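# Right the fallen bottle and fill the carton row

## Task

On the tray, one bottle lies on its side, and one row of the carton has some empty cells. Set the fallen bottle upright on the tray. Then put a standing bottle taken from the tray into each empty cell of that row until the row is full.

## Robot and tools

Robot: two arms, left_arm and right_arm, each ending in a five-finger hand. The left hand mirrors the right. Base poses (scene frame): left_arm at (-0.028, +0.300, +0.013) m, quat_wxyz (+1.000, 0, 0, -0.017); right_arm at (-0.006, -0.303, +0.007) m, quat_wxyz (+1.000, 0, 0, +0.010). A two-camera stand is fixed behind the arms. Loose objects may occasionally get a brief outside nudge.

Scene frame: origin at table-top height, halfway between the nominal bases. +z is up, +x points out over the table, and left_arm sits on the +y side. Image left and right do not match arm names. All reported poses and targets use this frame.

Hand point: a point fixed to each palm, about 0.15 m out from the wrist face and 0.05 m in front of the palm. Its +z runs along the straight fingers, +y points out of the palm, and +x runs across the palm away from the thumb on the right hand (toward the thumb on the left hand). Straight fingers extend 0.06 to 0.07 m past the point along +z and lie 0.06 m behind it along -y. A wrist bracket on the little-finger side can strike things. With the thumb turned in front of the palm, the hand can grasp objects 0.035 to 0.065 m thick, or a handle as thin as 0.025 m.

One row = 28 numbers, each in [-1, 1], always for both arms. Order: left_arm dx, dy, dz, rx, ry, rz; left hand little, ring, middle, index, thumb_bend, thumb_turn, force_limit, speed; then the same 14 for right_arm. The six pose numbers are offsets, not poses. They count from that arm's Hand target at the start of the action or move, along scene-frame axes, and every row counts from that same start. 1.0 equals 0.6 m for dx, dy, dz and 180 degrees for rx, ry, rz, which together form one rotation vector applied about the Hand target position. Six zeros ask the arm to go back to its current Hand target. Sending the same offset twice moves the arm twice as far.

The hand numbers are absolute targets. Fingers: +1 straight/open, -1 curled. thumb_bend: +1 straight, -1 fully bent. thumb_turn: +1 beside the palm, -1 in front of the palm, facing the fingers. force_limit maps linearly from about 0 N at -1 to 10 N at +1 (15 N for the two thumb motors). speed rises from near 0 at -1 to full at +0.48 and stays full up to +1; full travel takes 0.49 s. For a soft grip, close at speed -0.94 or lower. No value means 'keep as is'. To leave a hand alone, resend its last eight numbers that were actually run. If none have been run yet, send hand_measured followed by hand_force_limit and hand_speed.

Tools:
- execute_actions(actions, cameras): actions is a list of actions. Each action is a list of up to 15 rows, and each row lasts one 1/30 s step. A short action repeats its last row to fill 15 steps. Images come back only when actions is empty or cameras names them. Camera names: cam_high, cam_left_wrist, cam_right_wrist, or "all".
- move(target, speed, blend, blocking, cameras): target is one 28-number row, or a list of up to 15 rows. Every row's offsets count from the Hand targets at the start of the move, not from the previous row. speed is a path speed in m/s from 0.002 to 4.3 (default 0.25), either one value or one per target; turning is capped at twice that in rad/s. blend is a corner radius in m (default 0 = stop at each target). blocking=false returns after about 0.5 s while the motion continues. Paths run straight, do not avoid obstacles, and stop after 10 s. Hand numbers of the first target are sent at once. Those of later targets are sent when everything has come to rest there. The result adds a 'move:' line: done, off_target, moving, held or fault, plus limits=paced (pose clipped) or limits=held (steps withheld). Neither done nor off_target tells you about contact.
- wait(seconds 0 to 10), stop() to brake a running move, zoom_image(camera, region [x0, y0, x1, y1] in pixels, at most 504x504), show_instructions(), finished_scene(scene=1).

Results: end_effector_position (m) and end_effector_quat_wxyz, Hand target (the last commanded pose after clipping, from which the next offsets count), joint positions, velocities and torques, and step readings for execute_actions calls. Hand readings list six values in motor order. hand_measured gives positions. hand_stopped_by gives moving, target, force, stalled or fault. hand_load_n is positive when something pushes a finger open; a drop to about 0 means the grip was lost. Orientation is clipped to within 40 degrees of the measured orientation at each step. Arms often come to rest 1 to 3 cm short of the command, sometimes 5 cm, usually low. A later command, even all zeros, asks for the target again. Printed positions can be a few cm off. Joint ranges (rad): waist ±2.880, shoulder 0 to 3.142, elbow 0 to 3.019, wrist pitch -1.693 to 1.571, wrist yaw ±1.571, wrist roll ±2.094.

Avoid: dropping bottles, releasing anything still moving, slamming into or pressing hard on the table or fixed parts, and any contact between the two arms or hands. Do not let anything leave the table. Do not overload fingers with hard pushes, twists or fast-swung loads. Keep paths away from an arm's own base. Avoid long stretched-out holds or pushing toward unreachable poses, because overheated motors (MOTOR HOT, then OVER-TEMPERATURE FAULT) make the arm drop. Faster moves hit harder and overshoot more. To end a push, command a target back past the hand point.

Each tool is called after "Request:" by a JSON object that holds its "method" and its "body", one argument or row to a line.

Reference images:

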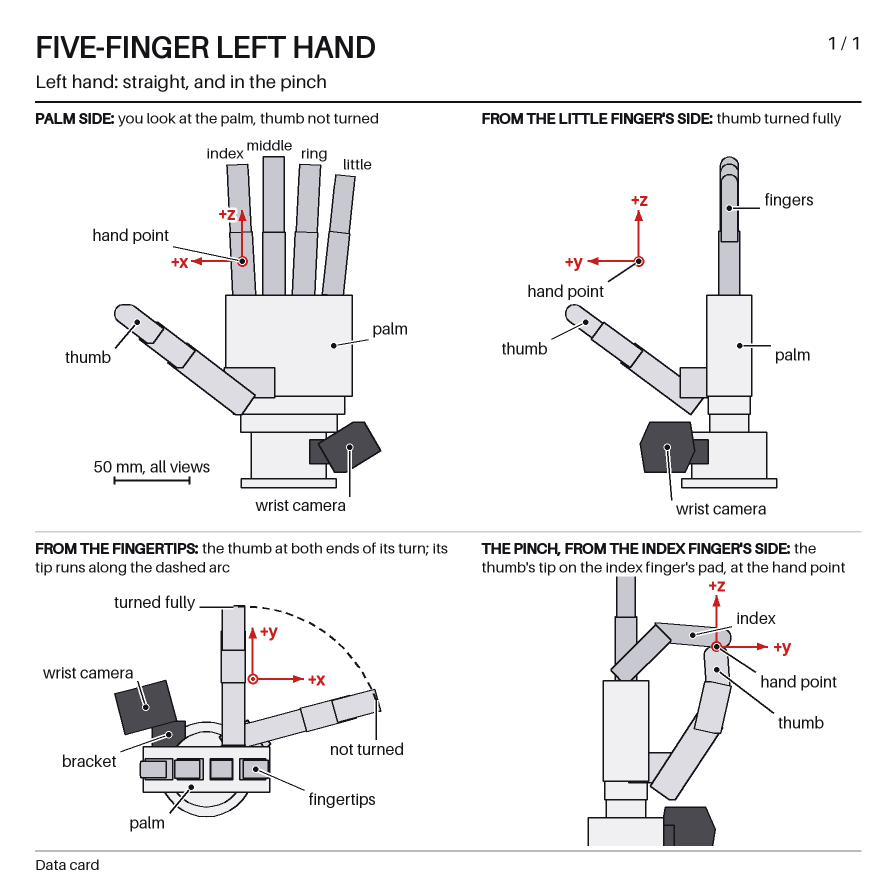

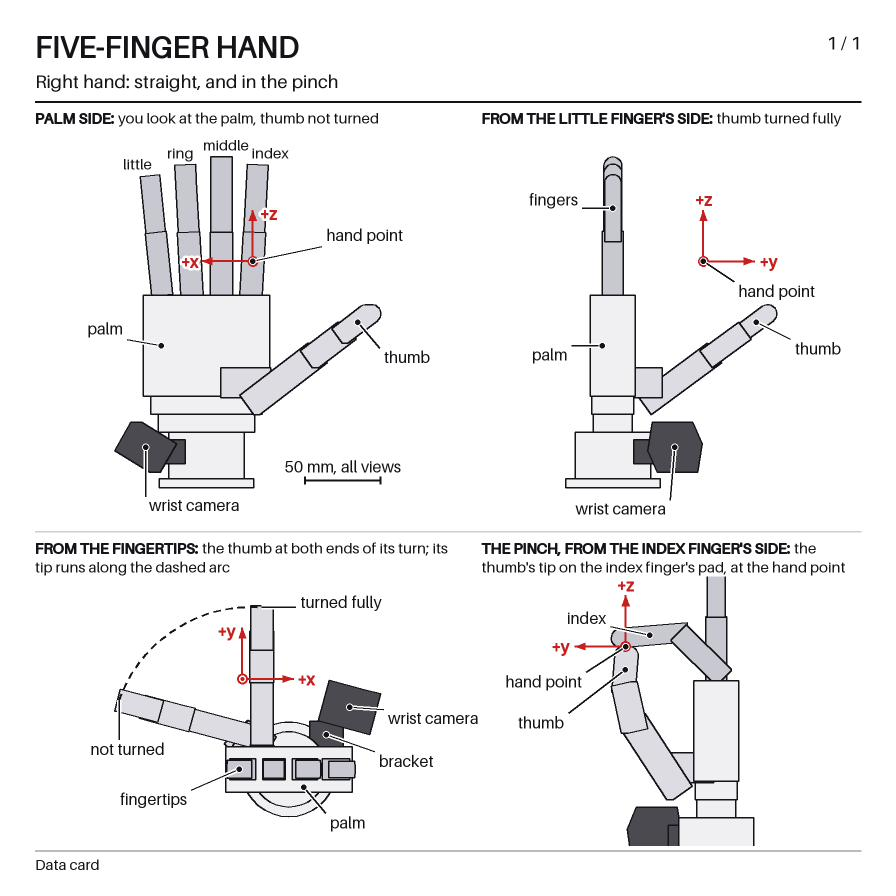

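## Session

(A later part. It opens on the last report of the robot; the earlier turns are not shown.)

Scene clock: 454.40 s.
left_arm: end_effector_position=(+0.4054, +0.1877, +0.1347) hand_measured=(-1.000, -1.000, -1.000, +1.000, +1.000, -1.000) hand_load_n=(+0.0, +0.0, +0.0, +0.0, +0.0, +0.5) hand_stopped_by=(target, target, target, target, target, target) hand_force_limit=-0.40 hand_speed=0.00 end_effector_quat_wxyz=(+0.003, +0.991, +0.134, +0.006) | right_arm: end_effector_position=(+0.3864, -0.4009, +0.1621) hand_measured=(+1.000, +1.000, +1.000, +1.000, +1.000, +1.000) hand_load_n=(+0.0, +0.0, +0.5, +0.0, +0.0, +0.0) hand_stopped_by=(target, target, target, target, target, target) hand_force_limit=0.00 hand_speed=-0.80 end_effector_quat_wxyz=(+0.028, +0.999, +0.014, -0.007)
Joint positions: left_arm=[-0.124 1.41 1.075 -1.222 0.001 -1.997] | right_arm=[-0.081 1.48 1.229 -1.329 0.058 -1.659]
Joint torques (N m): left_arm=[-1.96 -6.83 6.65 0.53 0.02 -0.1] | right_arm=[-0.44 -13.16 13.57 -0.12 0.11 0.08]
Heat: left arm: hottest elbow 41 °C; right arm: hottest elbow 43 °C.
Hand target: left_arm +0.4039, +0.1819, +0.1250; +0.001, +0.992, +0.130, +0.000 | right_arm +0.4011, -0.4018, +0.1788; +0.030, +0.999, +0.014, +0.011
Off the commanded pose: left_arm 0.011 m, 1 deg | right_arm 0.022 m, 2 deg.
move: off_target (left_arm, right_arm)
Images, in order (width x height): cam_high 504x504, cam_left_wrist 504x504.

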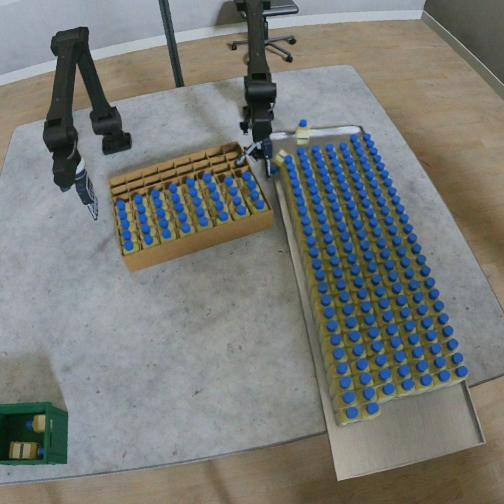

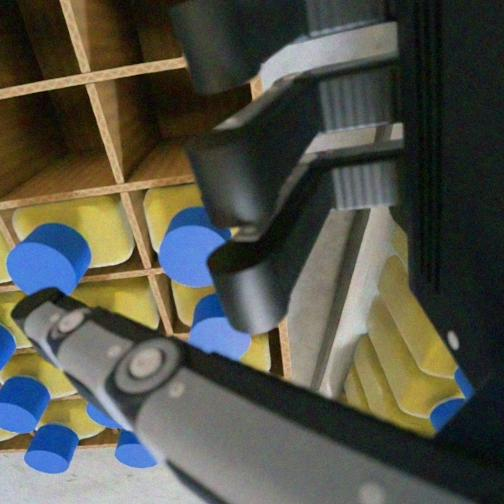

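Request:
{"method": "move", "body": {
  "target": [-0.0298,0.0368,-0.035,0,0,0,-1,-1,-1,1,1,-1,-0.4,0,0,0,0,0,0,0,1,1,1,1,1,1,0,-0.8],
  "speed": 0.08,
  "cameras": ["cam_high"]
}}

Request:
{"method": "zoom_image", "body": {
  "camera": "cam_high",
  "region": [240, 120, 320, 200]
}}

Scene clock: 456.30 s.
left_arm: end_effector_position=(+0.3861, +0.1986, +0.1050) hand_measured=(-1.000, -1.000, -1.000, +1.000, +1.000, -1.000) hand_load_n=(+0.5, +0.0, +0.0, +0.0, +0.0, +0.0) hand_stopped_by=(target, target, target, target, target, target) hand_force_limit=-0.40 hand_speed=0.00 end_effector_quat_wxyz=(+0.000, +0.992, +0.127, -0.004) | right_arm: end_effector_position=(+0.3864, -0.4009, +0.1621) hand_measured=(+1.000, +1.000, +1.000, +1.000, +1.000, +1.000) hand_load_n=(+0.0, +0.0, +0.0, +0.0, +0.0, +0.5) hand_stopped_by=(target, target, target, target, target, target) hand_force_limit=0.00 hand_speed=-0.80 end_effector_quat_wxyz=(+0.028, +0.999, +0.014, -0.007)
Joint positions: left_arm=[-0.101 1.401 0.985 -1.162 0.001 -1.962] | right_arm=[-0.081 1.48 1.229 -1.329 0.058 -1.659]
Joint torques (N m): left_arm=[0.26 -8 6.26 0.47 0.02 0.03] | right_arm=[-0.44 -13.22 13.57 -0.1 0.11 0.08]
Heat: left arm: hottest elbow 41 °C; right arm: hottest elbow 43 °C.
Hand target: left_arm +0.3861, +0.2040, +0.1039; +0.001, +0.991, +0.130, +0.000 | right_arm +0.4011, -0.4018, +0.1788; +0.030, +0.999, +0.014, +0.011
Off the commanded pose: left_arm 0.005 m, 1 deg | right_arm 0.022 m, 2 deg.
move: off_target (right_arm)
Images, in order (width x height): cam_high 504x504.

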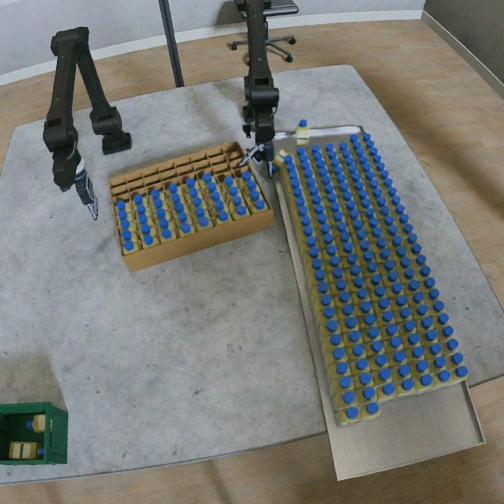

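Scaled by 6.300.

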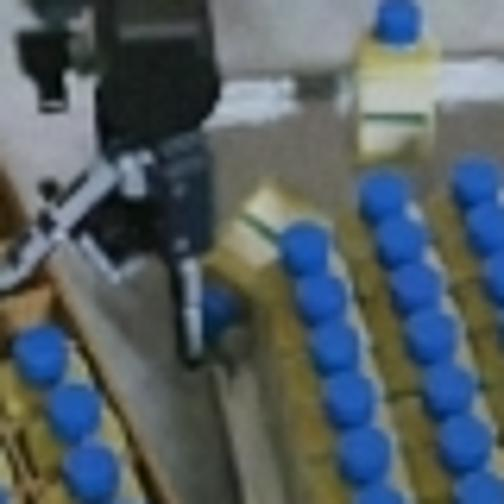

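Request:
{"method": "move", "body": {
  "target": [
    [0.0,0.0,0.04,0,0,0,-1,-1,-1,1,1,-1,-0.4,0,0,0,0,0,0,0,1,1,1,1,1,1,0,-0.8],
    [-0.035,0.035,0.026,0,0,0,-1,-1,-1,1,1,-1,-0.4,0,0,0,0,0,0,0,1,1,1,1,1,1,0,-0.8]
  ],
  "speed": [0.1,0.06],
  "cameras": ["cam_high"]
}}

Request:
{"method": "zoom_image", "body": {
  "camera": "cam_high",
  "region": [240, 120, 320, 200]
}}

Scene clock: 459.07 s.
left_arm: end_effector_position=(+0.3684, +0.2187, +0.1246) hand_measured=(-1.000, -1.000, -1.000, +1.000, +1.000, -1.000) hand_load_n=(+0.0, +0.5, +0.0, -0.5, +0.0, +0.0) hand_stopped_by=(target, target, target, target, target, target) hand_force_limit=-0.40 hand_speed=0.00 end_effector_quat_wxyz=(+0.001, +0.992, +0.126, +0.003) | right_arm: end_effector_position=(+0.3864, -0.4009, +0.1621) hand_measured=(+1.000, +1.000, +1.000, +1.000, +1.000, +1.000) hand_load_n=(+0.0, +0.0, +0.0, +0.0, +0.0, +0.0) hand_stopped_by=(target, target, target, target, target, target) hand_force_limit=0.00 hand_speed=-0.80 end_effector_quat_wxyz=(+0.028, +0.999, +0.014, -0.007)
Joint positions: left_arm=[-0.051 1.32 0.96 -1.205 0.001 -1.909] | right_arm=[-0.081 1.48 1.229 -1.329 0.058 -1.659]
Joint torques (N m): left_arm=[0.44 -6.65 6.06 0.36 0.03 0.02] | right_arm=[-0.5 -13.16 13.57 -0.1 0.1 0.08]
Heat: left arm: hottest elbow 40 °C; right arm: hottest elbow 43 °C.
Hand target: left_arm +0.3651, +0.2250, +0.1195; +0.001, +0.991, +0.130, +0.000 | right_arm +0.4011, -0.4018, +0.1788; +0.030, +0.999, +0.014, +0.011
Off the commanded pose: left_arm 0.009 m, 1 deg | right_arm 0.022 m, 2 deg.
move: off_target (right_arm)
Images, in order (width x height): cam_high 504x504.

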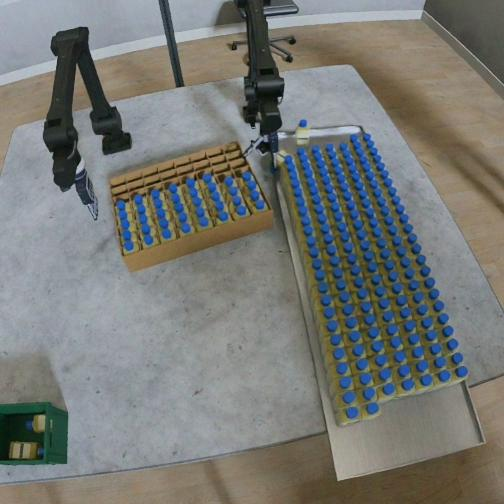

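Scaled by 6.300.

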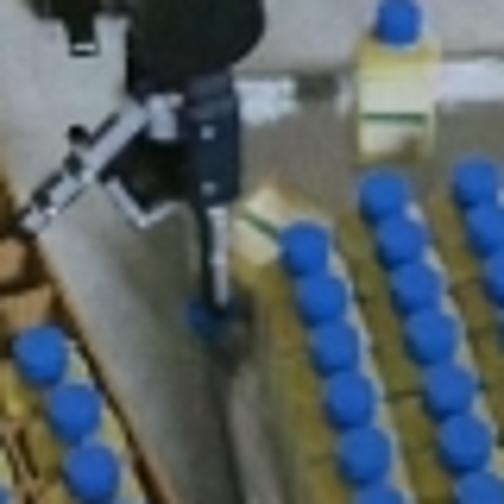

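Request:
{"method": "zoom_image", "body": {
  "camera": "cam_high",
  "region": [258, 145, 298, 185]
}}

Scaled by 12.600.

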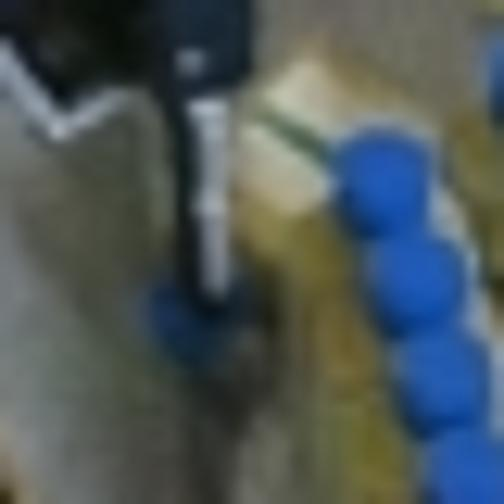

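Request:
{"method": "move", "body": {
  "target": [
    [0.0,0.0,0.05,0,0,0,-1,-1,-1,1,1,-1,-0.4,0,0,0,0,0,0,0,1,1,1,1,1,1,0,-0.8],
    [0.037,-0.037,0.05,0,0,0,-1,-1,-1,1,1,-1,-0.4,0,0,0,0,0,0,0,1,1,1,1,1,1,0,-0.8],
    [0.037,-0.037,-0.0217,0,0,0,-1,-1,-1,1,1,-1,-0.4,0,0,0,0,0,0,0,1,1,1,1,1,1,0,-0.8]
  ],
  "speed": [0.1,0.12,0.1],
  "blend": [0.003,0.005,0],
  "cameras": ["cam_high"]
}}

Request:
{"method": "zoom_image", "body": {
  "camera": "cam_high",
  "region": [250, 130, 300, 180]
}}

Scene clock: 462.33 s.
left_arm: end_effector_position=(+0.3891, +0.2074, +0.1167) hand_measured=(-1.000, -1.000, -1.000, +1.000, +1.000, -1.000) hand_load_n=(+0.0, +0.5, +0.0, +0.0, -0.5, +0.0) hand_stopped_by=(target, target, target, target, target, target) hand_force_limit=-0.40 hand_speed=0.00 end_effector_quat_wxyz=(+0.002, +0.991, +0.133, +0.007) | right_arm: end_effector_position=(+0.3864, -0.4009, +0.1621) hand_measured=(+1.000, +1.000, +1.000, +1.000, +1.000, +1.000) hand_load_n=(+0.0, +0.0, +0.0, +0.0, +0.0, +0.0) hand_stopped_by=(target, target, target, target, target, target) hand_force_limit=0.00 hand_speed=-0.80 end_effector_quat_wxyz=(+0.028, +0.999, +0.014, -0.007)
Joint positions: left_arm=[-0.078 1.378 0.992 -1.17 0.001 -1.95] | right_arm=[-0.081 1.48 1.229 -1.329 0.058 -1.659]
Joint torques (N m): left_arm=[-1.73 -6.01 6.45 0.54 0.03 -0.08] | right_arm=[-0.44 -13.22 13.56 -0.1 0.1 0.08]
Heat: left arm: hottest elbow 40 °C; right arm: hottest elbow 43 °C.
Hand target: left_arm +0.3873, +0.2028, +0.1064; +0.001, +0.991, +0.130, +0.000 | right_arm +0.4011, -0.4018, +0.1788; +0.030, +0.999, +0.014, +0.011
Off the commanded pose: left_arm 0.011 m, 1 deg | right_arm 0.022 m, 2 deg.
move: off_target (left_arm, right_arm)
Images, in order (width x height): cam_high 504x504.

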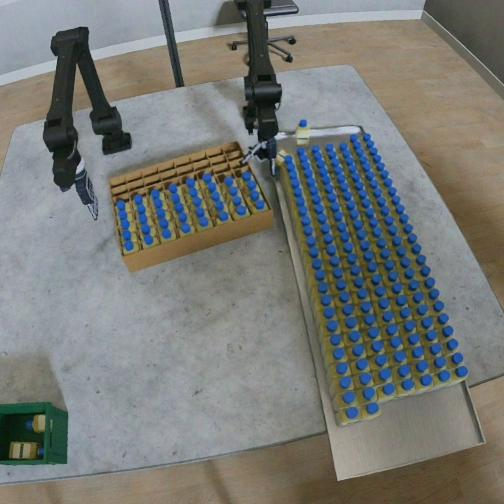

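Scaled by 10.080.

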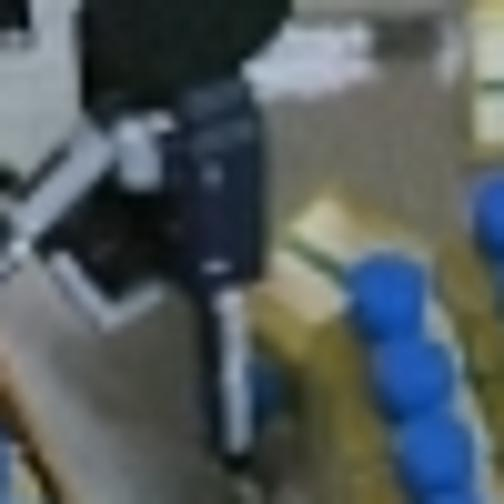

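Request:
{"method": "move", "body": {
  "target": [
    [-0.013,0.0178,0.0,0,0,0,-1,-1,-1,1,1,-1,-0.4,0,0,0,0,0,0,0,1,1,1,1,1,1,0,-0.8],
    [-0.0798,0.0802,-0.005,0,0,0,-1,-1,-1,1,1,-1,-0.4,0,0,0,0,0,0,0,1,1,1,1,1,1,0,-0.8]
  ],
  "speed": [0.06,0.06],
  "blend": [0.003,0],
  "cameras": ["cam_high"]
}}

Request:
{"method": "zoom_image", "body": {
  "camera": "cam_high",
  "region": [250, 130, 300, 180]
}}

Scene clock: 465.17 s.
left_arm: end_effector_position=(+0.3435, +0.2450, +0.1072) hand_measured=(-1.000, -1.000, -1.000, +1.000, +1.000, -1.000) hand_load_n=(+0.5, +0.5, +0.0, -0.5, +0.0, +0.0) hand_stopped_by=(target, target, target, target, target, target) hand_force_limit=-0.40 hand_speed=0.00 end_effector_quat_wxyz=(+0.001, +0.992, +0.125, +0.003) | right_arm: end_effector_position=(+0.3864, -0.4009, +0.1621) hand_measured=(+1.000, +1.000, +1.000, +1.000, +1.000, +1.000) hand_load_n=(+0.0, +0.0, +0.0, +0.0, -0.5, +0.0) hand_stopped_by=(target, target, target, target, target, target) hand_force_limit=0.00 hand_speed=-0.80 end_effector_quat_wxyz=(+0.028, +0.999, +0.014, -0.007)
Joint positions: left_arm=[0.023 1.268 0.865 -1.162 0.001 -1.834] | right_arm=[-0.081 1.48 1.229 -1.329 0.058 -1.659]
Joint torques (N m): left_arm=[0.38 -5.95 6.04 0.23 0.03 0.03] | right_arm=[-0.44 -13.22 13.56 -0.1 0.11 0.08]
Heat: left arm: hottest elbow 40 °C; right arm: hottest elbow 43 °C.
Hand target: left_arm +0.3394, +0.2509, +0.1034; +0.001, +0.992, +0.130, +0.000 | right_arm +0.4011, -0.4018, +0.1788; +0.030, +0.999, +0.014, +0.011
Off the commanded pose: left_arm 0.008 m, 1 deg | right_arm 0.022 m, 2 deg.
move: off_target (right_arm)
Images, in order (width x height): cam_high 504x504.

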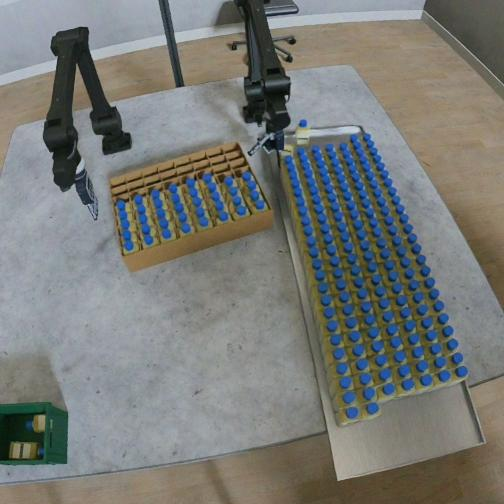

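Scaled by 10.080.

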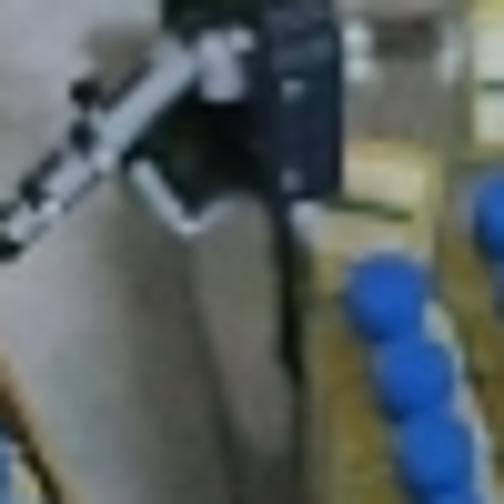

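Request:
{"method": "move", "body": {
  "target": [
    [0.005,-0.005,0.08,0,0,0,-1,-1,-1,1,1,-1,-0.4,0,0,0,0,0,0,0,1,1,1,1,1,1,0,-0.8],
    [0.051,0.0518,0.08,0,0,0,-1,-1,-1,1,1,-1,-0.4,0,0,0,0,0,0,0,1,1,1,1,1,1,0,-0.8]
  ],
  "speed": [0.1,0.1],
  "blend": [0.004,0],
  "cameras": ["cam_high","cam_left_wrist"]
}}

Request:
{"method": "zoom_image", "body": {
  "camera": "cam_high",
  "region": [255, 120, 315, 180]
}}

Scene clock: 469.20 s.
left_arm: end_effector_position=(+0.3560, +0.2763, +0.1401) hand_measured=(-1.000, -1.000, -1.000, +1.000, +1.000, -1.000) hand_load_n=(+0.5, +0.0, +0.0, +0.0, +0.0, +0.0) hand_stopped_by=(target, target, target, target, target, target) hand_force_limit=-0.40 hand_speed=0.00 end_effector_quat_wxyz=(+0.000, +0.992, +0.128, -0.009) | right_arm: end_effector_position=(+0.3864, -0.4009, +0.1621) hand_measured=(+1.000, +1.000, +1.000, +1.000, +1.000, +1.000) hand_load_n=(+0.0, +0.0, +0.0, +0.0, +0.0, +0.0) hand_stopped_by=(target, target, target, target, target, target) hand_force_limit=0.00 hand_speed=-0.80 end_effector_quat_wxyz=(+0.028, +0.999, +0.014, -0.007)
Joint positions: left_arm=[0.115 1.286 0.975 -1.277 0.001 -1.747] | right_arm=[-0.081 1.48 1.229 -1.329 0.058 -1.659]
Joint torques (N m): left_arm=[0.21 -4.89 10.48 -0.29 0.02 0.03] | right_arm=[-0.44 -13.22 13.57 -0.12 0.11 0.08]
Heat: left arm: hottest elbow 40 °C; right arm: hottest elbow 43 °C.
Hand target: left_arm +0.3701, +0.2821, +0.1516; +0.000, +0.991, +0.130, +0.000 | right_arm +0.4011, -0.4018, +0.1788; +0.030, +0.999, +0.014, +0.011
Off the commanded pose: left_arm 0.019 m, 1 deg | right_arm 0.022 m, 2 deg.
move: off_target (left_arm, right_arm)
Images, in order (width x height): cam_high 504x504, cam_left_wrist 504x504.

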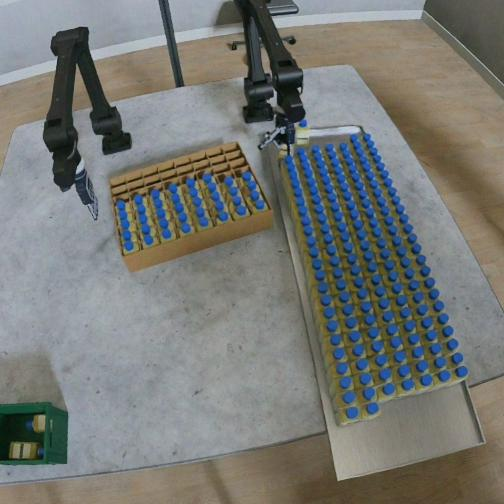

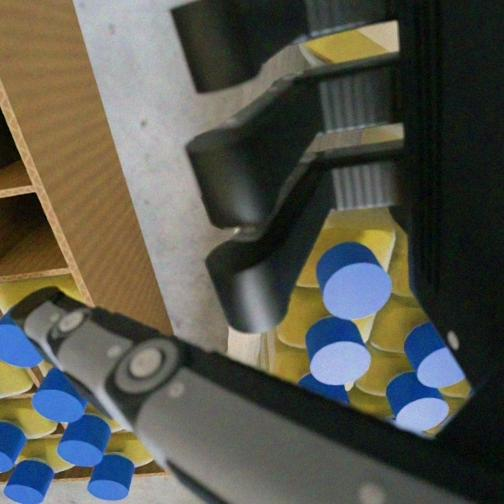

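Scaled by 8.400.

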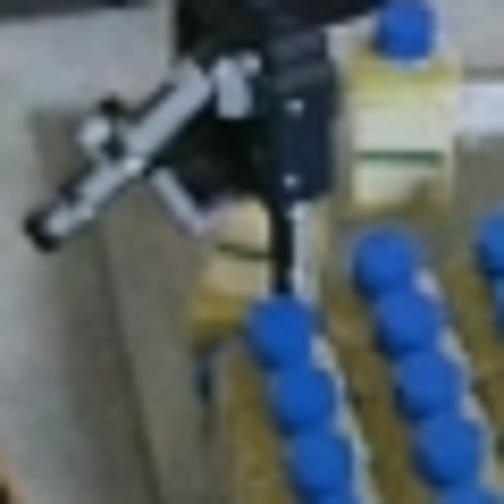

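Request:
{"method": "move", "body": {
  "target": [-0.0068,0.0,-0.0918,0,0,0,-1,-1,-1,1,1,-1,-0.4,0,0,0,0,0,0,0,1,1,1,1,1,1,0,-0.8],
  "speed": 0.06,
  "cameras": ["cam_high"]
}}

Request:
{"method": "zoom_image", "body": {
  "camera": "cam_high",
  "region": [255, 120, 315, 180]
}}

Scene clock: 471.87 s.
left_arm: end_effector_position=(+0.3669, +0.2774, +0.1058) hand_measured=(-1.000, -1.000, -1.000, +1.000, +1.000, -1.000) hand_load_n=(+0.0, +0.5, -0.5, +0.0, +0.5, +0.0) hand_stopped_by=(target, target, target, target, target, target) hand_force_limit=-0.40 hand_speed=0.00 end_effector_quat_wxyz=(+0.001, +0.992, +0.127, +0.006) | right_arm: end_effector_position=(+0.3864, -0.4009, +0.1621) hand_measured=(+1.000, +1.000, +1.000, +1.000, +1.000, +1.000) hand_load_n=(+0.0, +0.0, +0.0, +0.0, +0.0, -0.5) hand_stopped_by=(target, target, target, target, target, target) hand_force_limit=0.00 hand_speed=-0.80 end_effector_quat_wxyz=(+0.028, +0.999, +0.014, -0.007)
Joint positions: left_arm=[0.116 1.33 0.916 -1.144 0.001 -1.746] | right_arm=[-0.081 1.48 1.229 -1.329 0.058 -1.659]
Joint torques (N m): left_arm=[0.09 -5.13 6.32 0.59 0.04 0.03] | right_arm=[-0.5 -13.22 13.56 -0.12 0.1 0.08]
Heat: left arm: hottest elbow 40 °C; right arm: hottest elbow 43 °C.
Hand target: left_arm +0.3659, +0.2820, +0.0965; +0.000, +0.991, +0.130, +0.000 | right_arm +0.4011, -0.4018, +0.1788; +0.030, +0.999, +0.014, +0.011
Off the commanded pose: left_arm 0.010 m, 1 deg | right_arm 0.022 m, 2 deg.
move: off_target (right_arm)
Images, in order (width x height): cam_high 504x504.

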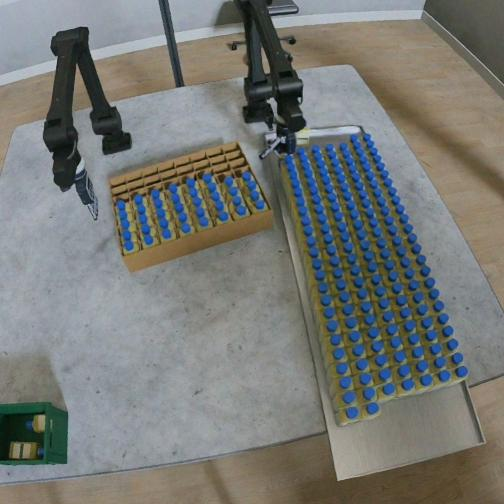

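Scaled by 8.400.

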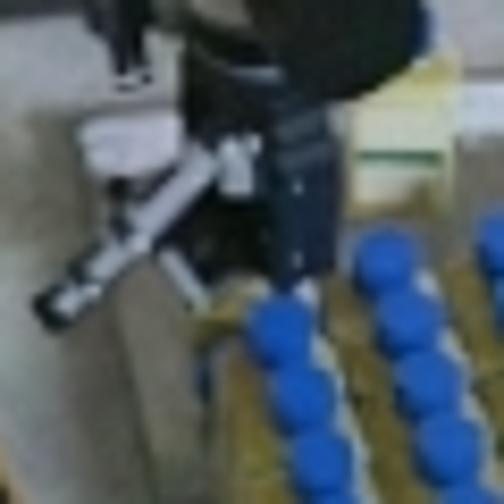

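Request:
{"method": "move", "body": {
  "target": [
    [-0.029,0.0067,-0.0017,0,0,0,-1,-1,-1,1,1,-1,-0.4,0,0,0,0,0,0,0,1,1,1,1,1,1,0,-0.8],
    [-0.0823,-0.0542,-0.0017,0,0,0,-1,-1,-1,1,1,-1,-0.4,0,0,0,0,0,0,0,1,1,1,1,1,1,0,-0.8]
  ],
  "speed": 0.06,
  "blend": [0.003,0],
  "cameras": ["cam_high"]
}}

Request:
{"method": "zoom_image", "body": {
  "camera": "cam_high",
  "region": [255, 120, 315, 180]
}}

Scene clock: 474.53 s.
left_arm: end_effector_position=(+0.3231, +0.2553, +0.0987) hand_measured=(-1.000, -1.000, -1.000, +1.000, +1.000, -1.000) hand_load_n=(+0.0, +0.0, +0.5, +0.0, +0.0, +0.0) hand_stopped_by=(target, target, target, target, target, target) hand_force_limit=-0.40 hand_speed=0.00 end_effector_quat_wxyz=(+0.001, +0.991, +0.135, +0.005) | right_arm: end_effector_position=(+0.3864, -0.4009, +0.1621) hand_measured=(+1.000, +1.000, +1.000, +1.000, +1.000, +1.000) hand_load_n=(+0.0, +0.0, +0.0, +0.0, -0.5, +0.0) hand_stopped_by=(target, target, target, target, target, target) hand_force_limit=0.00 hand_speed=-0.80 end_effector_quat_wxyz=(+0.028, +0.999, +0.014, -0.007)
Joint positions: left_arm=[0.052 1.214 0.795 -1.141 0 -1.824] | right_arm=[-0.081 1.48 1.229 -1.329 0.058 -1.659]
Joint torques (N m): left_arm=[-2.08 -5.13 6.08 -0.02 0.07 -0.09] | right_arm=[-0.44 -13.16 13.56 -0.1 0.1 0.08]
Heat: left arm: hottest elbow 39 °C; right arm: hottest elbow 43 °C.
Hand target: left_arm +0.3164, +0.2495, +0.0954; +0.001, +0.991, +0.130, +0.000 | right_arm +0.4011, -0.4018, +0.1788; +0.030, +0.999, +0.014, +0.011
Off the commanded pose: left_arm 0.009 m, 1 deg | right_arm 0.022 m, 2 deg.
move: off_target (right_arm)
Images, in order (width x height): cam_high 504x504.

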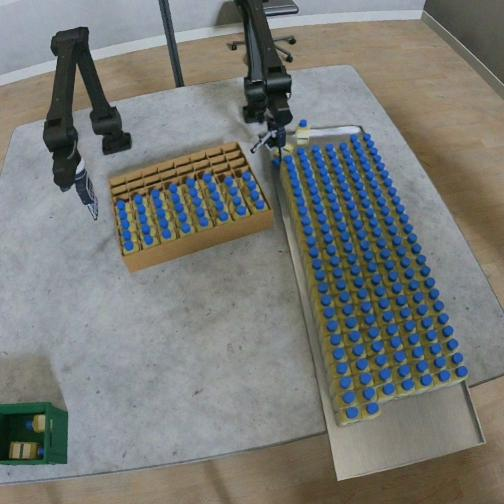

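Scaled by 8.400.

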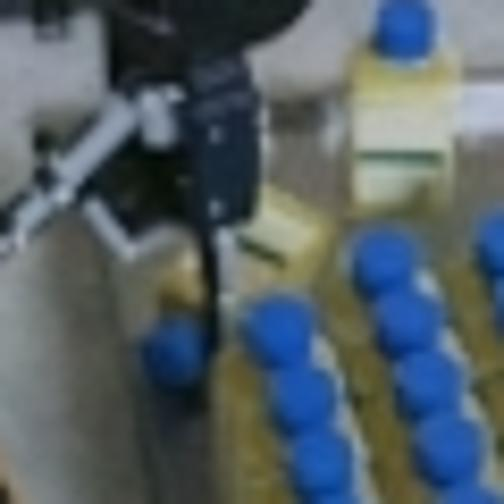

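Request:
{"method": "move", "body": {
  "target": [-0.03,0.0,0.0,0,0,0,-1,-1,-1,1,1,-1,-0.4,0,0,0,0,0,0,0,1,1,1,1,1,1,0,-0.8],
  "speed": 0.06,
  "cameras": ["cam_high"]
}}

Request:
{"method": "zoom_image", "body": {
  "camera": "cam_high",
  "region": [255, 120, 315, 180]
}}

Scene clock: 476.10 s.
left_arm: end_effector_position=(+0.3085, +0.2548, +0.0996) hand_measured=(-1.000, -1.000, -1.000, +1.000, +1.000, -1.000) hand_load_n=(+0.0, +0.0, +0.0, +0.0, +0.0, +0.0) hand_stopped_by=(target, target, target, target, target, target) hand_force_limit=-0.40 hand_speed=0.00 end_effector_quat_wxyz=(+0.001, +0.991, +0.135, +0.011) | right_arm: end_effector_position=(+0.3864, -0.4009, +0.1621) hand_measured=(+1.000, +1.000, +1.000, +1.000, +1.000, +1.000) hand_load_n=(+0.0, +0.0, +0.0, +0.0, +0.0, +0.0) hand_stopped_by=(target, target, target, target, target, target) hand_force_limit=0.00 hand_speed=-0.80 end_effector_quat_wxyz=(+0.028, +0.999, +0.014, -0.007)
Joint positions: left_arm=[0.052 1.161 0.755 -1.142 0 -1.825] | right_arm=[-0.081 1.48 1.229 -1.329 0.058 -1.659]
Joint torques (N m): left_arm=[-2.02 -4.37 6.12 -0.43 0.07 -0.08] | right_arm=[-0.5 -13.22 13.56 -0.12 0.1 0.08]
Heat: left arm: hottest elbow 39 °C; right arm: hottest elbow 43 °C.
Hand target: left_arm +0.2985, +0.2495, +0.0954; +0.001, +0.991, +0.130, +0.000 | right_arm +0.4011, -0.4018, +0.1788; +0.030, +0.999, +0.014, +0.011
Off the commanded pose: left_arm 0.012 m, 1 deg | right_arm 0.022 m, 2 deg.
move: off_target (left_arm, right_arm)
Images, in order (width x height): cam_high 504x504.

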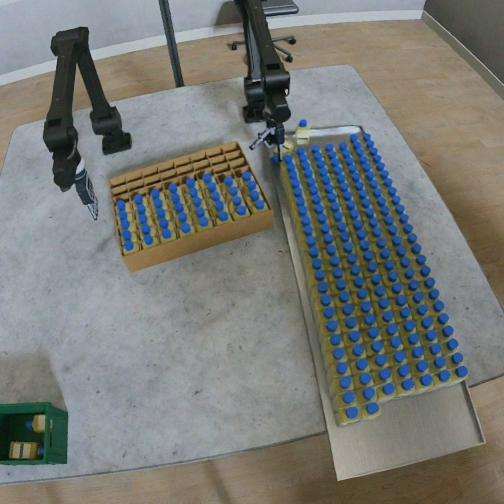

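Scaled by 8.400.

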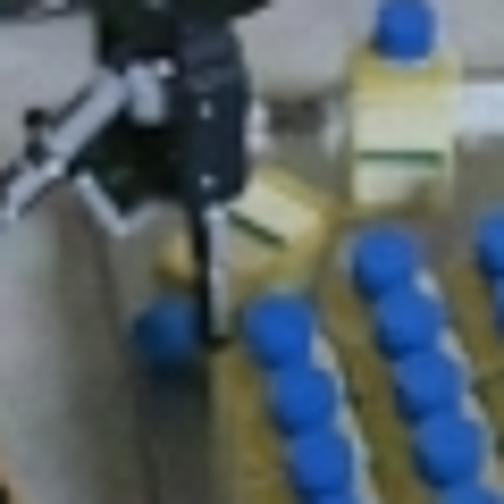

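Request:
{"method": "move", "body": {
  "target": [
    [0.0,0.0,0.1,0,0,0,-1,-1,-1,1,1,-1,-0.4,0,0,0,0,0,0,0,1,1,1,1,1,1,0,-0.8],
    [-0.1558,0.0992,0.0917,0,0,0,-1,-1,-1,1,1,-1,-0.4,0,0,0,0,0,0,0,1,1,1,1,1,1,0,-0.8],
    [-0.1558,0.0992,0.0,0,0,0,-1,-1,-1,1,1,-1,-0.4,0,0,0,0,0,0,0,1,1,1,1,1,1,0,-0.8]
  ],
  "speed": [0.12,0.15,0.08],
  "blend": [0.01,0.005,0],
  "cameras": ["cam_high"]
}}

Request:
{"method": "zoom_image", "body": {
  "camera": "cam_high",
  "region": [255, 110, 315, 170]
}}

Scene clock: 480.27 s.
left_arm: end_effector_position=(+0.2047, +0.3062, +0.1146) hand_measured=(-1.000, -1.000, -1.000, +1.000, +1.000, -1.000) hand_load_n=(+0.5, +0.0, +0.0, +0.0, +0.0, +0.0) hand_stopped_by=(target, target, target, target, target, target) hand_force_limit=-0.40 hand_speed=0.00 end_effector_quat_wxyz=(-0.001, +0.992, +0.127, +0.004) | right_arm: end_effector_position=(+0.3864, -0.4009, +0.1621) hand_measured=(+1.000, +1.000, +1.000, +1.000, +1.000, +1.000) hand_load_n=(+0.0, +0.0, +0.0, +0.0, +0.0, +0.0) hand_stopped_by=(target, target, target, target, target, target) hand_force_limit=0.00 hand_speed=-0.80 end_effector_quat_wxyz=(+0.028, +0.999, +0.014, -0.007)
Joint positions: left_arm=[0.329 0.847 0.611 -1.325 -0.001 -1.531] | right_arm=[-0.081 1.48 1.229 -1.329 0.058 -1.659]
Joint torques (N m): left_arm=[0.32 1.85 4.78 1.92 0.1 0.04] | right_arm=[-0.5 -13.22 13.56 -0.13 0.1 0.08]
Heat: left arm: hottest elbow 39 °C; right arm: hottest elbow 43 °C.
Hand target: left_arm +0.2050, +0.3090, +0.0954; +0.001, +0.991, +0.130, +0.000 | right_arm +0.4011, -0.4018, +0.1788; +0.030, +0.999, +0.014, +0.011
Off the commanded pose: left_arm 0.019 m, 1 deg | right_arm 0.022 m, 2 deg.
move: off_target (left_arm, right_arm)
Images, in order (width x height): cam_high 504x504.

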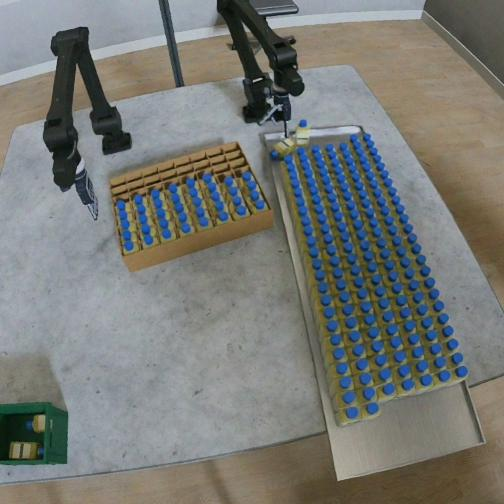

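Scaled by 8.400.

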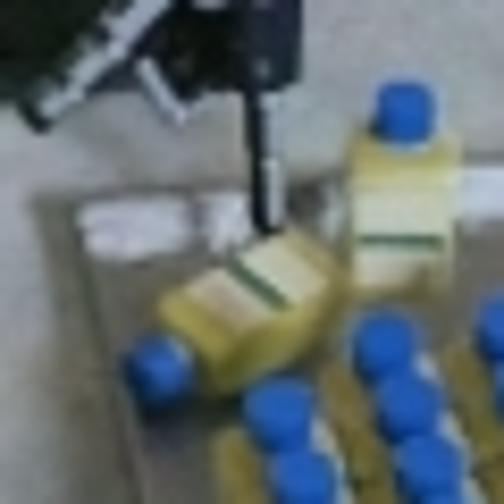

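Request:
{"method": "move", "body": {
  "target": [0,0,-0.03,0,0,0,-1,-1,-1,1,1,-1,-0.4,0,0,0,0,0,0,0,1,1,1,1,1,1,0,-0.8],
  "speed": 0.08
}}

Scene clock: 481.77 s.
left_arm: end_effector_position=(+0.2037, +0.3061, +0.1126) hand_measured=(-1.000, -1.000, -1.000, +1.000, +1.000, -1.000) hand_load_n=(+0.0, +0.0, -0.5, +0.0, -0.5, +0.0) hand_stopped_by=(target, target, target, target, target, target) hand_force_limit=-0.40 hand_speed=0.00 end_effector_quat_wxyz=(-0.002, +0.992, +0.126, +0.009) | right_arm: end_effector_position=(+0.3864, -0.4009, +0.1621) hand_measured=(+1.000, +1.000, +1.000, +1.000, +1.000, +1.000) hand_load_n=(+0.0, +0.0, +0.0, +0.5, -0.5, +0.0) hand_stopped_by=(target, target, target, target, target, target) hand_force_limit=0.00 hand_speed=-0.80 end_effector_quat_wxyz=(+0.028, +0.999, +0.014, -0.007)
Joint positions: left_arm=[0.33 0.836 0.599 -1.315 -0.001 -1.529] | right_arm=[-0.081 1.48 1.229 -1.329 0.058 -1.659]
Joint torques (N m): left_arm=[0.56 3.43 2.8 3.21 0.08 0.07] | right_arm=[-0.5 -13.22 13.57 -0.12 0.1 0.08]
Heat: left arm: hottest elbow 39 °C; right arm: hottest elbow 43 °C.
Hand target: left_arm +0.2051, +0.3091, +0.0774; +0.000, +0.991, +0.130, +0.000 | right_arm +0.4011, -0.4018, +0.1788; +0.030, +0.999, +0.014, +0.011
Off the commanded pose: left_arm 0.035 m, 1 deg | right_arm 0.022 m, 2 deg.
move: off_target (left_arm, right_arm)

Request:
{"method": "move", "body": {
  "target": [
    [0,0,0.085,0,0,0,-1,-1,-1,1,1,-1,-0.4,0,0,0,0,0,0,0,1,1,1,1,1,1,0,-0.8],
    [-0.025,-0.0167,0.085,0,0,0,-1,-1,-1,1,1,-1,-0.4,0,0,0,0,0,0,0,1,1,1,1,1,1,0,-0.8]
  ],
  "speed": 0.1,
  "cameras": ["cam_high"]
}}

Request:
{"method": "zoom_image", "body": {
  "camera": "cam_high",
  "region": [265, 110, 315, 160]
}}

Scene clock: 483.83 s.
left_arm: end_effector_position=(+0.1883, +0.3016, +0.1225) hand_measured=(-1.000, -1.000, -1.000, +1.000, +1.000, -1.000) hand_load_n=(+0.0, +0.0, +0.0, +0.0, +0.0, +0.0) hand_stopped_by=(target, target, target, target, target, target) hand_force_limit=-0.40 hand_speed=0.00 end_effector_quat_wxyz=(+0.000, +0.991, +0.133, -0.003) | right_arm: end_effector_position=(+0.3864, -0.4009, +0.1621) hand_measured=(+1.000, +1.000, +1.000, +1.000, +1.000, +1.000) hand_load_n=(+0.0, +0.0, +0.0, +0.0, +0.0, +0.0) hand_stopped_by=(target, target, target, target, target, target) hand_force_limit=0.00 hand_speed=-0.80 end_effector_quat_wxyz=(+0.028, +0.999, +0.014, -0.007)
Joint positions: left_arm=[0.329 0.791 0.608 -1.394 -0.001 -1.543] | right_arm=[-0.081 1.48 1.229 -1.329 0.058 -1.659]
Joint torques (N m): left_arm=[-1.79 0.32 8.55 -0.32 0.12 -0.08] | right_arm=[-0.44 -13.16 13.57 -0.12 0.11 0.08]
Heat: left arm: hottest elbow 38 °C; right arm: hottest elbow 43 °C.
Hand target: left_arm +0.1901, +0.2990, +0.1285; +0.000, +0.991, +0.130, +0.000 | right_arm +0.4011, -0.4018, +0.1788; +0.030, +0.999, +0.014, +0.011
Off the commanded pose: left_arm 0.007 m, 0 deg | right_arm 0.022 m, 2 deg.
move: off_target (right_arm)
Images, in order (width x height): cam_high 504x504.

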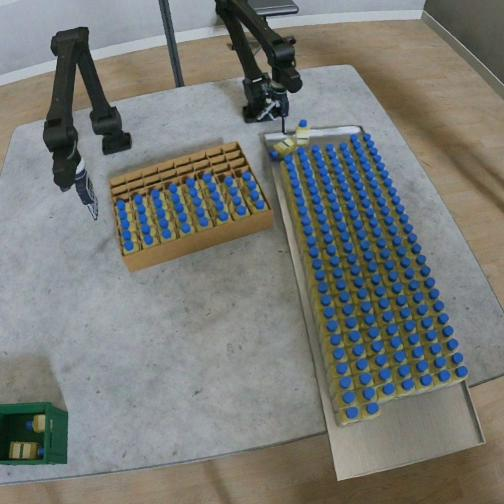

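Scaled by 10.080.

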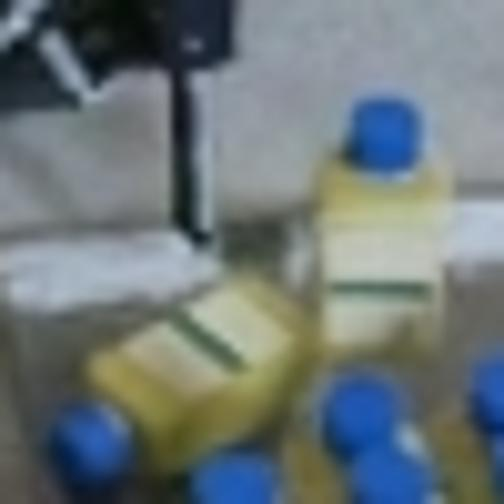

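Request:
{"method": "move", "body": {
  "target": [
    [0,0,0.14,0,0,0,-1,-1,-1,1,1,-1,-0.4,0,0,0,0,0,0,0,1,1,1,1,1,1,0,-0.8],
    [0.055,0.032,0.15,0.2196,-0.1401,-0.5009,-1,-1,0.05,-0.1,0.85,-1,-0.4,0,0,0,0,0,0,0,1,1,1,1,1,1,0,-0.8]
  ],
  "speed": [0.2,0.4],
  "blend": [0.02,0],
  "cameras": ["cam_left_wrist"]
}}

Scene clock: 490.53 s.
left_arm: end_effector_position=(+0.2222, +0.3146, +0.2207) hand_measured=(-1.000, -1.000, +0.050, -0.100, +0.850, -1.000) hand_load_n=(+0.0, +0.0, +0.0, +0.0, +0.0, +0.0) hand_stopped_by=(target, target, target, target, target, target) hand_force_limit=-0.40 hand_speed=0.00 end_effector_quat_wxyz=(-0.267, +0.716, -0.604, +0.228) | right_arm: end_effector_position=(+0.3864, -0.4009, +0.1621) hand_measured=(+1.000, +1.000, +1.000, +1.000, +1.000, +1.000) hand_load_n=(+0.0, +0.0, +0.0, +0.0, +0.0, +0.0) hand_stopped_by=(target, target, target, target, target, target) hand_force_limit=0.00 hand_speed=-0.80 end_effector_quat_wxyz=(+0.028, +0.999, +0.014, -0.007)
Joint positions: left_arm=[0.228 0.571 0.721 -1.004 0.018 0.016] | right_arm=[-0.081 1.48 1.229 -1.329 0.058 -1.659]
Joint torques (N m): left_arm=[0.38 1.14 7.79 1.87 0.11 0.03] | right_arm=[-0.44 -13.22 13.57 -0.13 0.1 0.08]
Heat: left arm: hottest elbow 38 °C; right arm: hottest elbow 43 °C.
Hand target: left_arm +0.2231, +0.3183, +0.2184; -0.273, +0.716, -0.600, +0.230 | right_arm +0.4011, -0.4018, +0.1788; +0.030, +0.999, +0.014, +0.011
Off the commanded pose: left_arm 0.004 m, 1 deg | right_arm 0.022 m, 2 deg.
move: off_target (right_arm)
Images, in order (width x height): cam_left_wrist 504x504.

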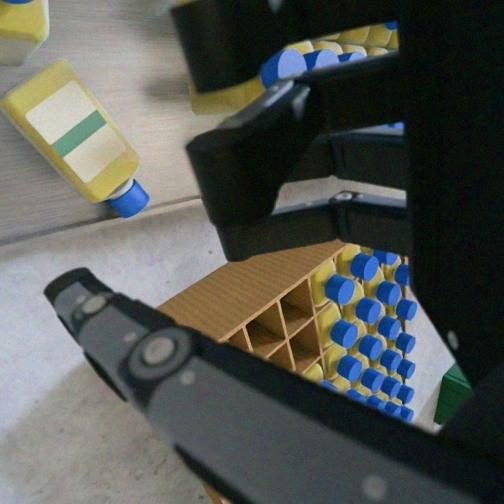

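Request:
{"method": "zoom_image", "body": {
  "camera": "cam_left_wrist",
  "region": [0, 40, 200, 240]
}}

Scaled by 2.520.

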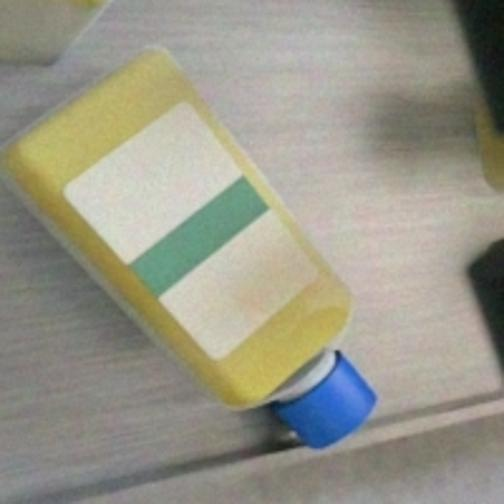

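Request:
{"method": "move", "body": {
  "target": [0.0457,0.0095,-0.185,0,0,0.0444,-1,-1,0.3,0.3,1,-1,-0.4,-0.6,0,0,0,0,0,0,1,1,1,1,1,1,0,-0.8],
  "speed": 0.15,
  "cameras": ["cam_left_wrist"]
}}

Request:
{"method": "zoom_image", "body": {
  "camera": "cam_left_wrist",
  "region": [0, 40, 220, 260]
}}

Scene clock: 498.47 s.
left_arm: end_effector_position=(+0.2489, +0.3276, +0.1123) hand_measured=(-1.000, -1.000, +0.300, +0.300, +1.000, -1.000) hand_load_n=(+0.0, +0.0, +0.0, +0.0, +0.0, +0.0) hand_stopped_by=(target, target, target, target, target, target) hand_force_limit=-0.40 hand_speed=-0.60 end_effector_quat_wxyz=(-0.290, +0.758, -0.546, +0.208) | right_arm: end_effector_position=(+0.3864, -0.4009, +0.1621) hand_measured=(+1.000, +1.000, +1.000, +1.000, +1.000, +1.000) hand_load_n=(+0.0, +0.0, +0.0, +0.0, +0.0, +0.0) hand_stopped_by=(target, target, target, target, target, target) hand_force_limit=0.00 hand_speed=-0.80 end_effector_quat_wxyz=(+0.028, +0.999, +0.014, -0.007)
Joint positions: left_arm=[0.194 0.665 0.46 -0.642 -0.11 -0.121] | right_arm=[-0.081 1.48 1.229 -1.329 0.058 -1.659]
Joint torques (N m): left_arm=[-1.9 1.61 7.8 1.94 -0.17 -0.09] | right_arm=[-0.5 -13.27 13.56 -0.12 0.11 0.08]
Heat: left arm: hottest elbow 38 °C; right arm: hottest elbow 43 °C.
Hand target: left_arm +0.2505, +0.3239, +0.1074; -0.289, +0.756, -0.548, +0.210 | right_arm +0.4011, -0.4018, +0.1788; +0.030, +0.999, +0.014, +0.011
Off the commanded pose: left_arm 0.006 m, 0 deg | right_arm 0.022 m, 2 deg.
move: off_target (right_arm)
Images, in order (width x height): cam_left_wrist 504x504.

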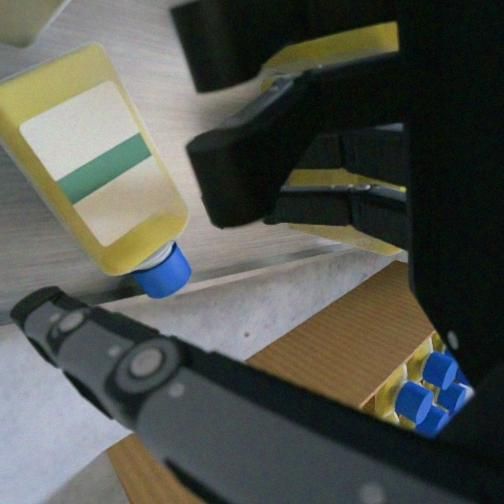

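Scaled by 2.291.

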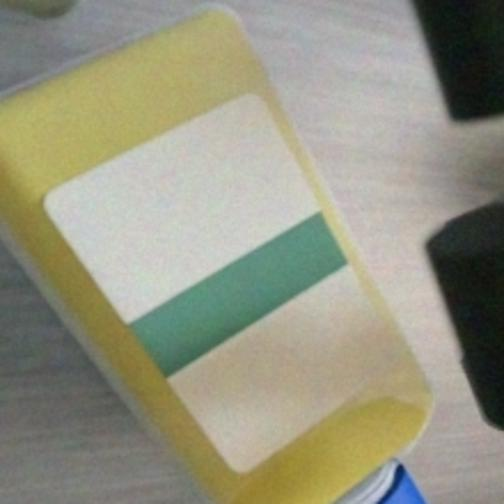

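Request:
{"method": "move", "body": {
  "target": [-0.0037,0.0105,-0.1123,0,0,0.0,-1,-1,0.3,0.3,1,-1,-0.4,-0.6,0,0,0,0,0,0,1,1,1,1,1,1,0,-0.8],
  "speed": 0.08,
  "cameras": ["cam_left_wrist"]
}}

Scene clock: 501.87 s.
left_arm: end_effector_position=(+0.2541, +0.3272, +0.0523) hand_measured=(-1.000, -1.000, +0.300, +0.300, +1.000, -1.000) hand_load_n=(+0.0, +0.0, -2.5, +0.0, +0.0, +0.0) hand_stopped_by=(target, target, target, target, target, target) hand_force_limit=-0.40 hand_speed=-0.60 end_effector_quat_wxyz=(-0.294, +0.752, -0.548, +0.218) | right_arm: end_effector_position=(+0.3864, -0.4009, +0.1621) hand_measured=(+1.000, +1.000, +1.000, +1.000, +1.000, +1.000) hand_load_n=(+0.0, +0.0, +0.0, +0.0, +0.0, +0.0) hand_stopped_by=(target, target, target, target, target, target) hand_force_limit=0.00 hand_speed=-0.80 end_effector_quat_wxyz=(+0.028, +0.999, +0.014, -0.007)
Joint positions: left_arm=[0.198 0.764 0.319 -0.38 -0.094 -0.11] | right_arm=[-0.081 1.48 1.229 -1.329 0.058 -1.659]
Joint torques (N m): left_arm=[0.38 1.85 6.43 1.84 0.08 0.04] | right_arm=[-0.38 -13.16 13.56 -0.12 0.1 0.08]
Heat: left arm: hottest elbow 38 °C; right arm: hottest elbow 43 °C.
Hand target: left_arm +0.2482, +0.3301, +0.0399; -0.289, +0.756, -0.549, +0.210 | right_arm +0.4011, -0.4018, +0.1788; +0.030, +0.999, +0.014, +0.011
Off the commanded pose: left_arm 0.014 m, 1 deg | right_arm 0.022 m, 2 deg.
move: off_target (left_arm, right_arm)
Images, in order (width x height): cam_left_wrist 504x504.

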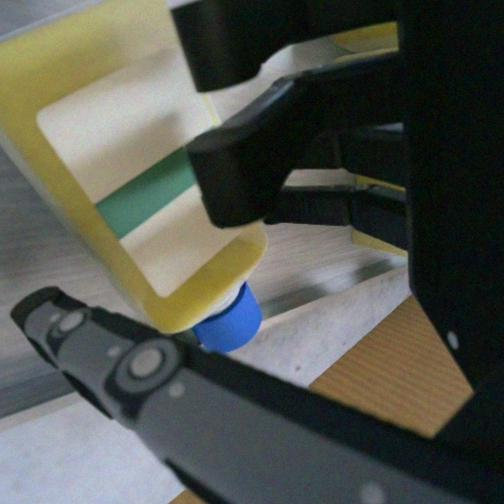

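Request:
{"method": "move", "body": {
  "target": [0,0,-0.01,0,0,0.0,-1,-1,-0.4,-0.4,0.3,-1,-0.1,-0.85,0,0,0,0,0,0,1,1,1,1,1,1,0,-0.8],
  "speed": 0.08,
  "cameras": ["cam_left_wrist"]
}}

Scene clock: 503.93 s.
left_arm: end_effector_position=(+0.2564, +0.3280, +0.0468) hand_measured=(-1.000, -1.000, +0.012, -0.002, +0.856, -1.000) hand_load_n=(+0.5, +0.0, +5.0, +7.5, +12.0, -2.0) hand_stopped_by=(target, target, force, force, force, target) hand_force_limit=-0.10 hand_speed=-0.85 end_effector_quat_wxyz=(-0.297, +0.751, -0.547, +0.221) | right_arm: end_effector_position=(+0.3864, -0.4009, +0.1621) hand_measured=(+1.000, +1.000, +1.000, +1.000, +1.000, +1.000) hand_load_n=(+0.0, +0.0, +0.0, +0.0, +0.0, +0.0) hand_stopped_by=(target, target, target, target, target, target) hand_force_limit=0.00 hand_speed=-0.80 end_effector_quat_wxyz=(+0.028, +0.999, +0.014, -0.007)
Joint positions: left_arm=[0.2 0.783 0.306 -0.341 -0.094 -0.11] | right_arm=[-0.081 1.48 1.229 -1.329 0.058 -1.659]
Joint torques (N m): left_arm=[0.21 1.49 6.39 1.51 0.07 0.03] | right_arm=[-0.44 -13.22 13.56 -0.12 0.11 0.08]
Heat: left arm: hottest elbow 38 °C; right arm: hottest elbow 43 °C.
Hand target: left_arm +0.2482, +0.3302, +0.0340; -0.289, +0.756, -0.548, +0.210 | right_arm +0.4011, -0.4018, +0.1788; +0.030, +0.999, +0.014, +0.011
Off the commanded pose: left_arm 0.015 m, 2 deg | right_arm 0.022 m, 2 deg.
move: off_target (left_arm, right_arm)
Images, in order (width x height): cam_left_wrist 504x504.

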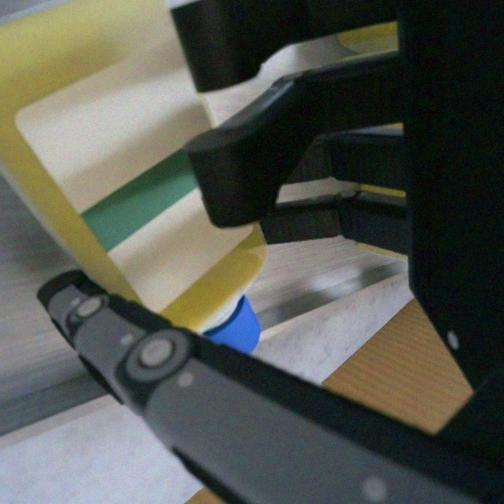

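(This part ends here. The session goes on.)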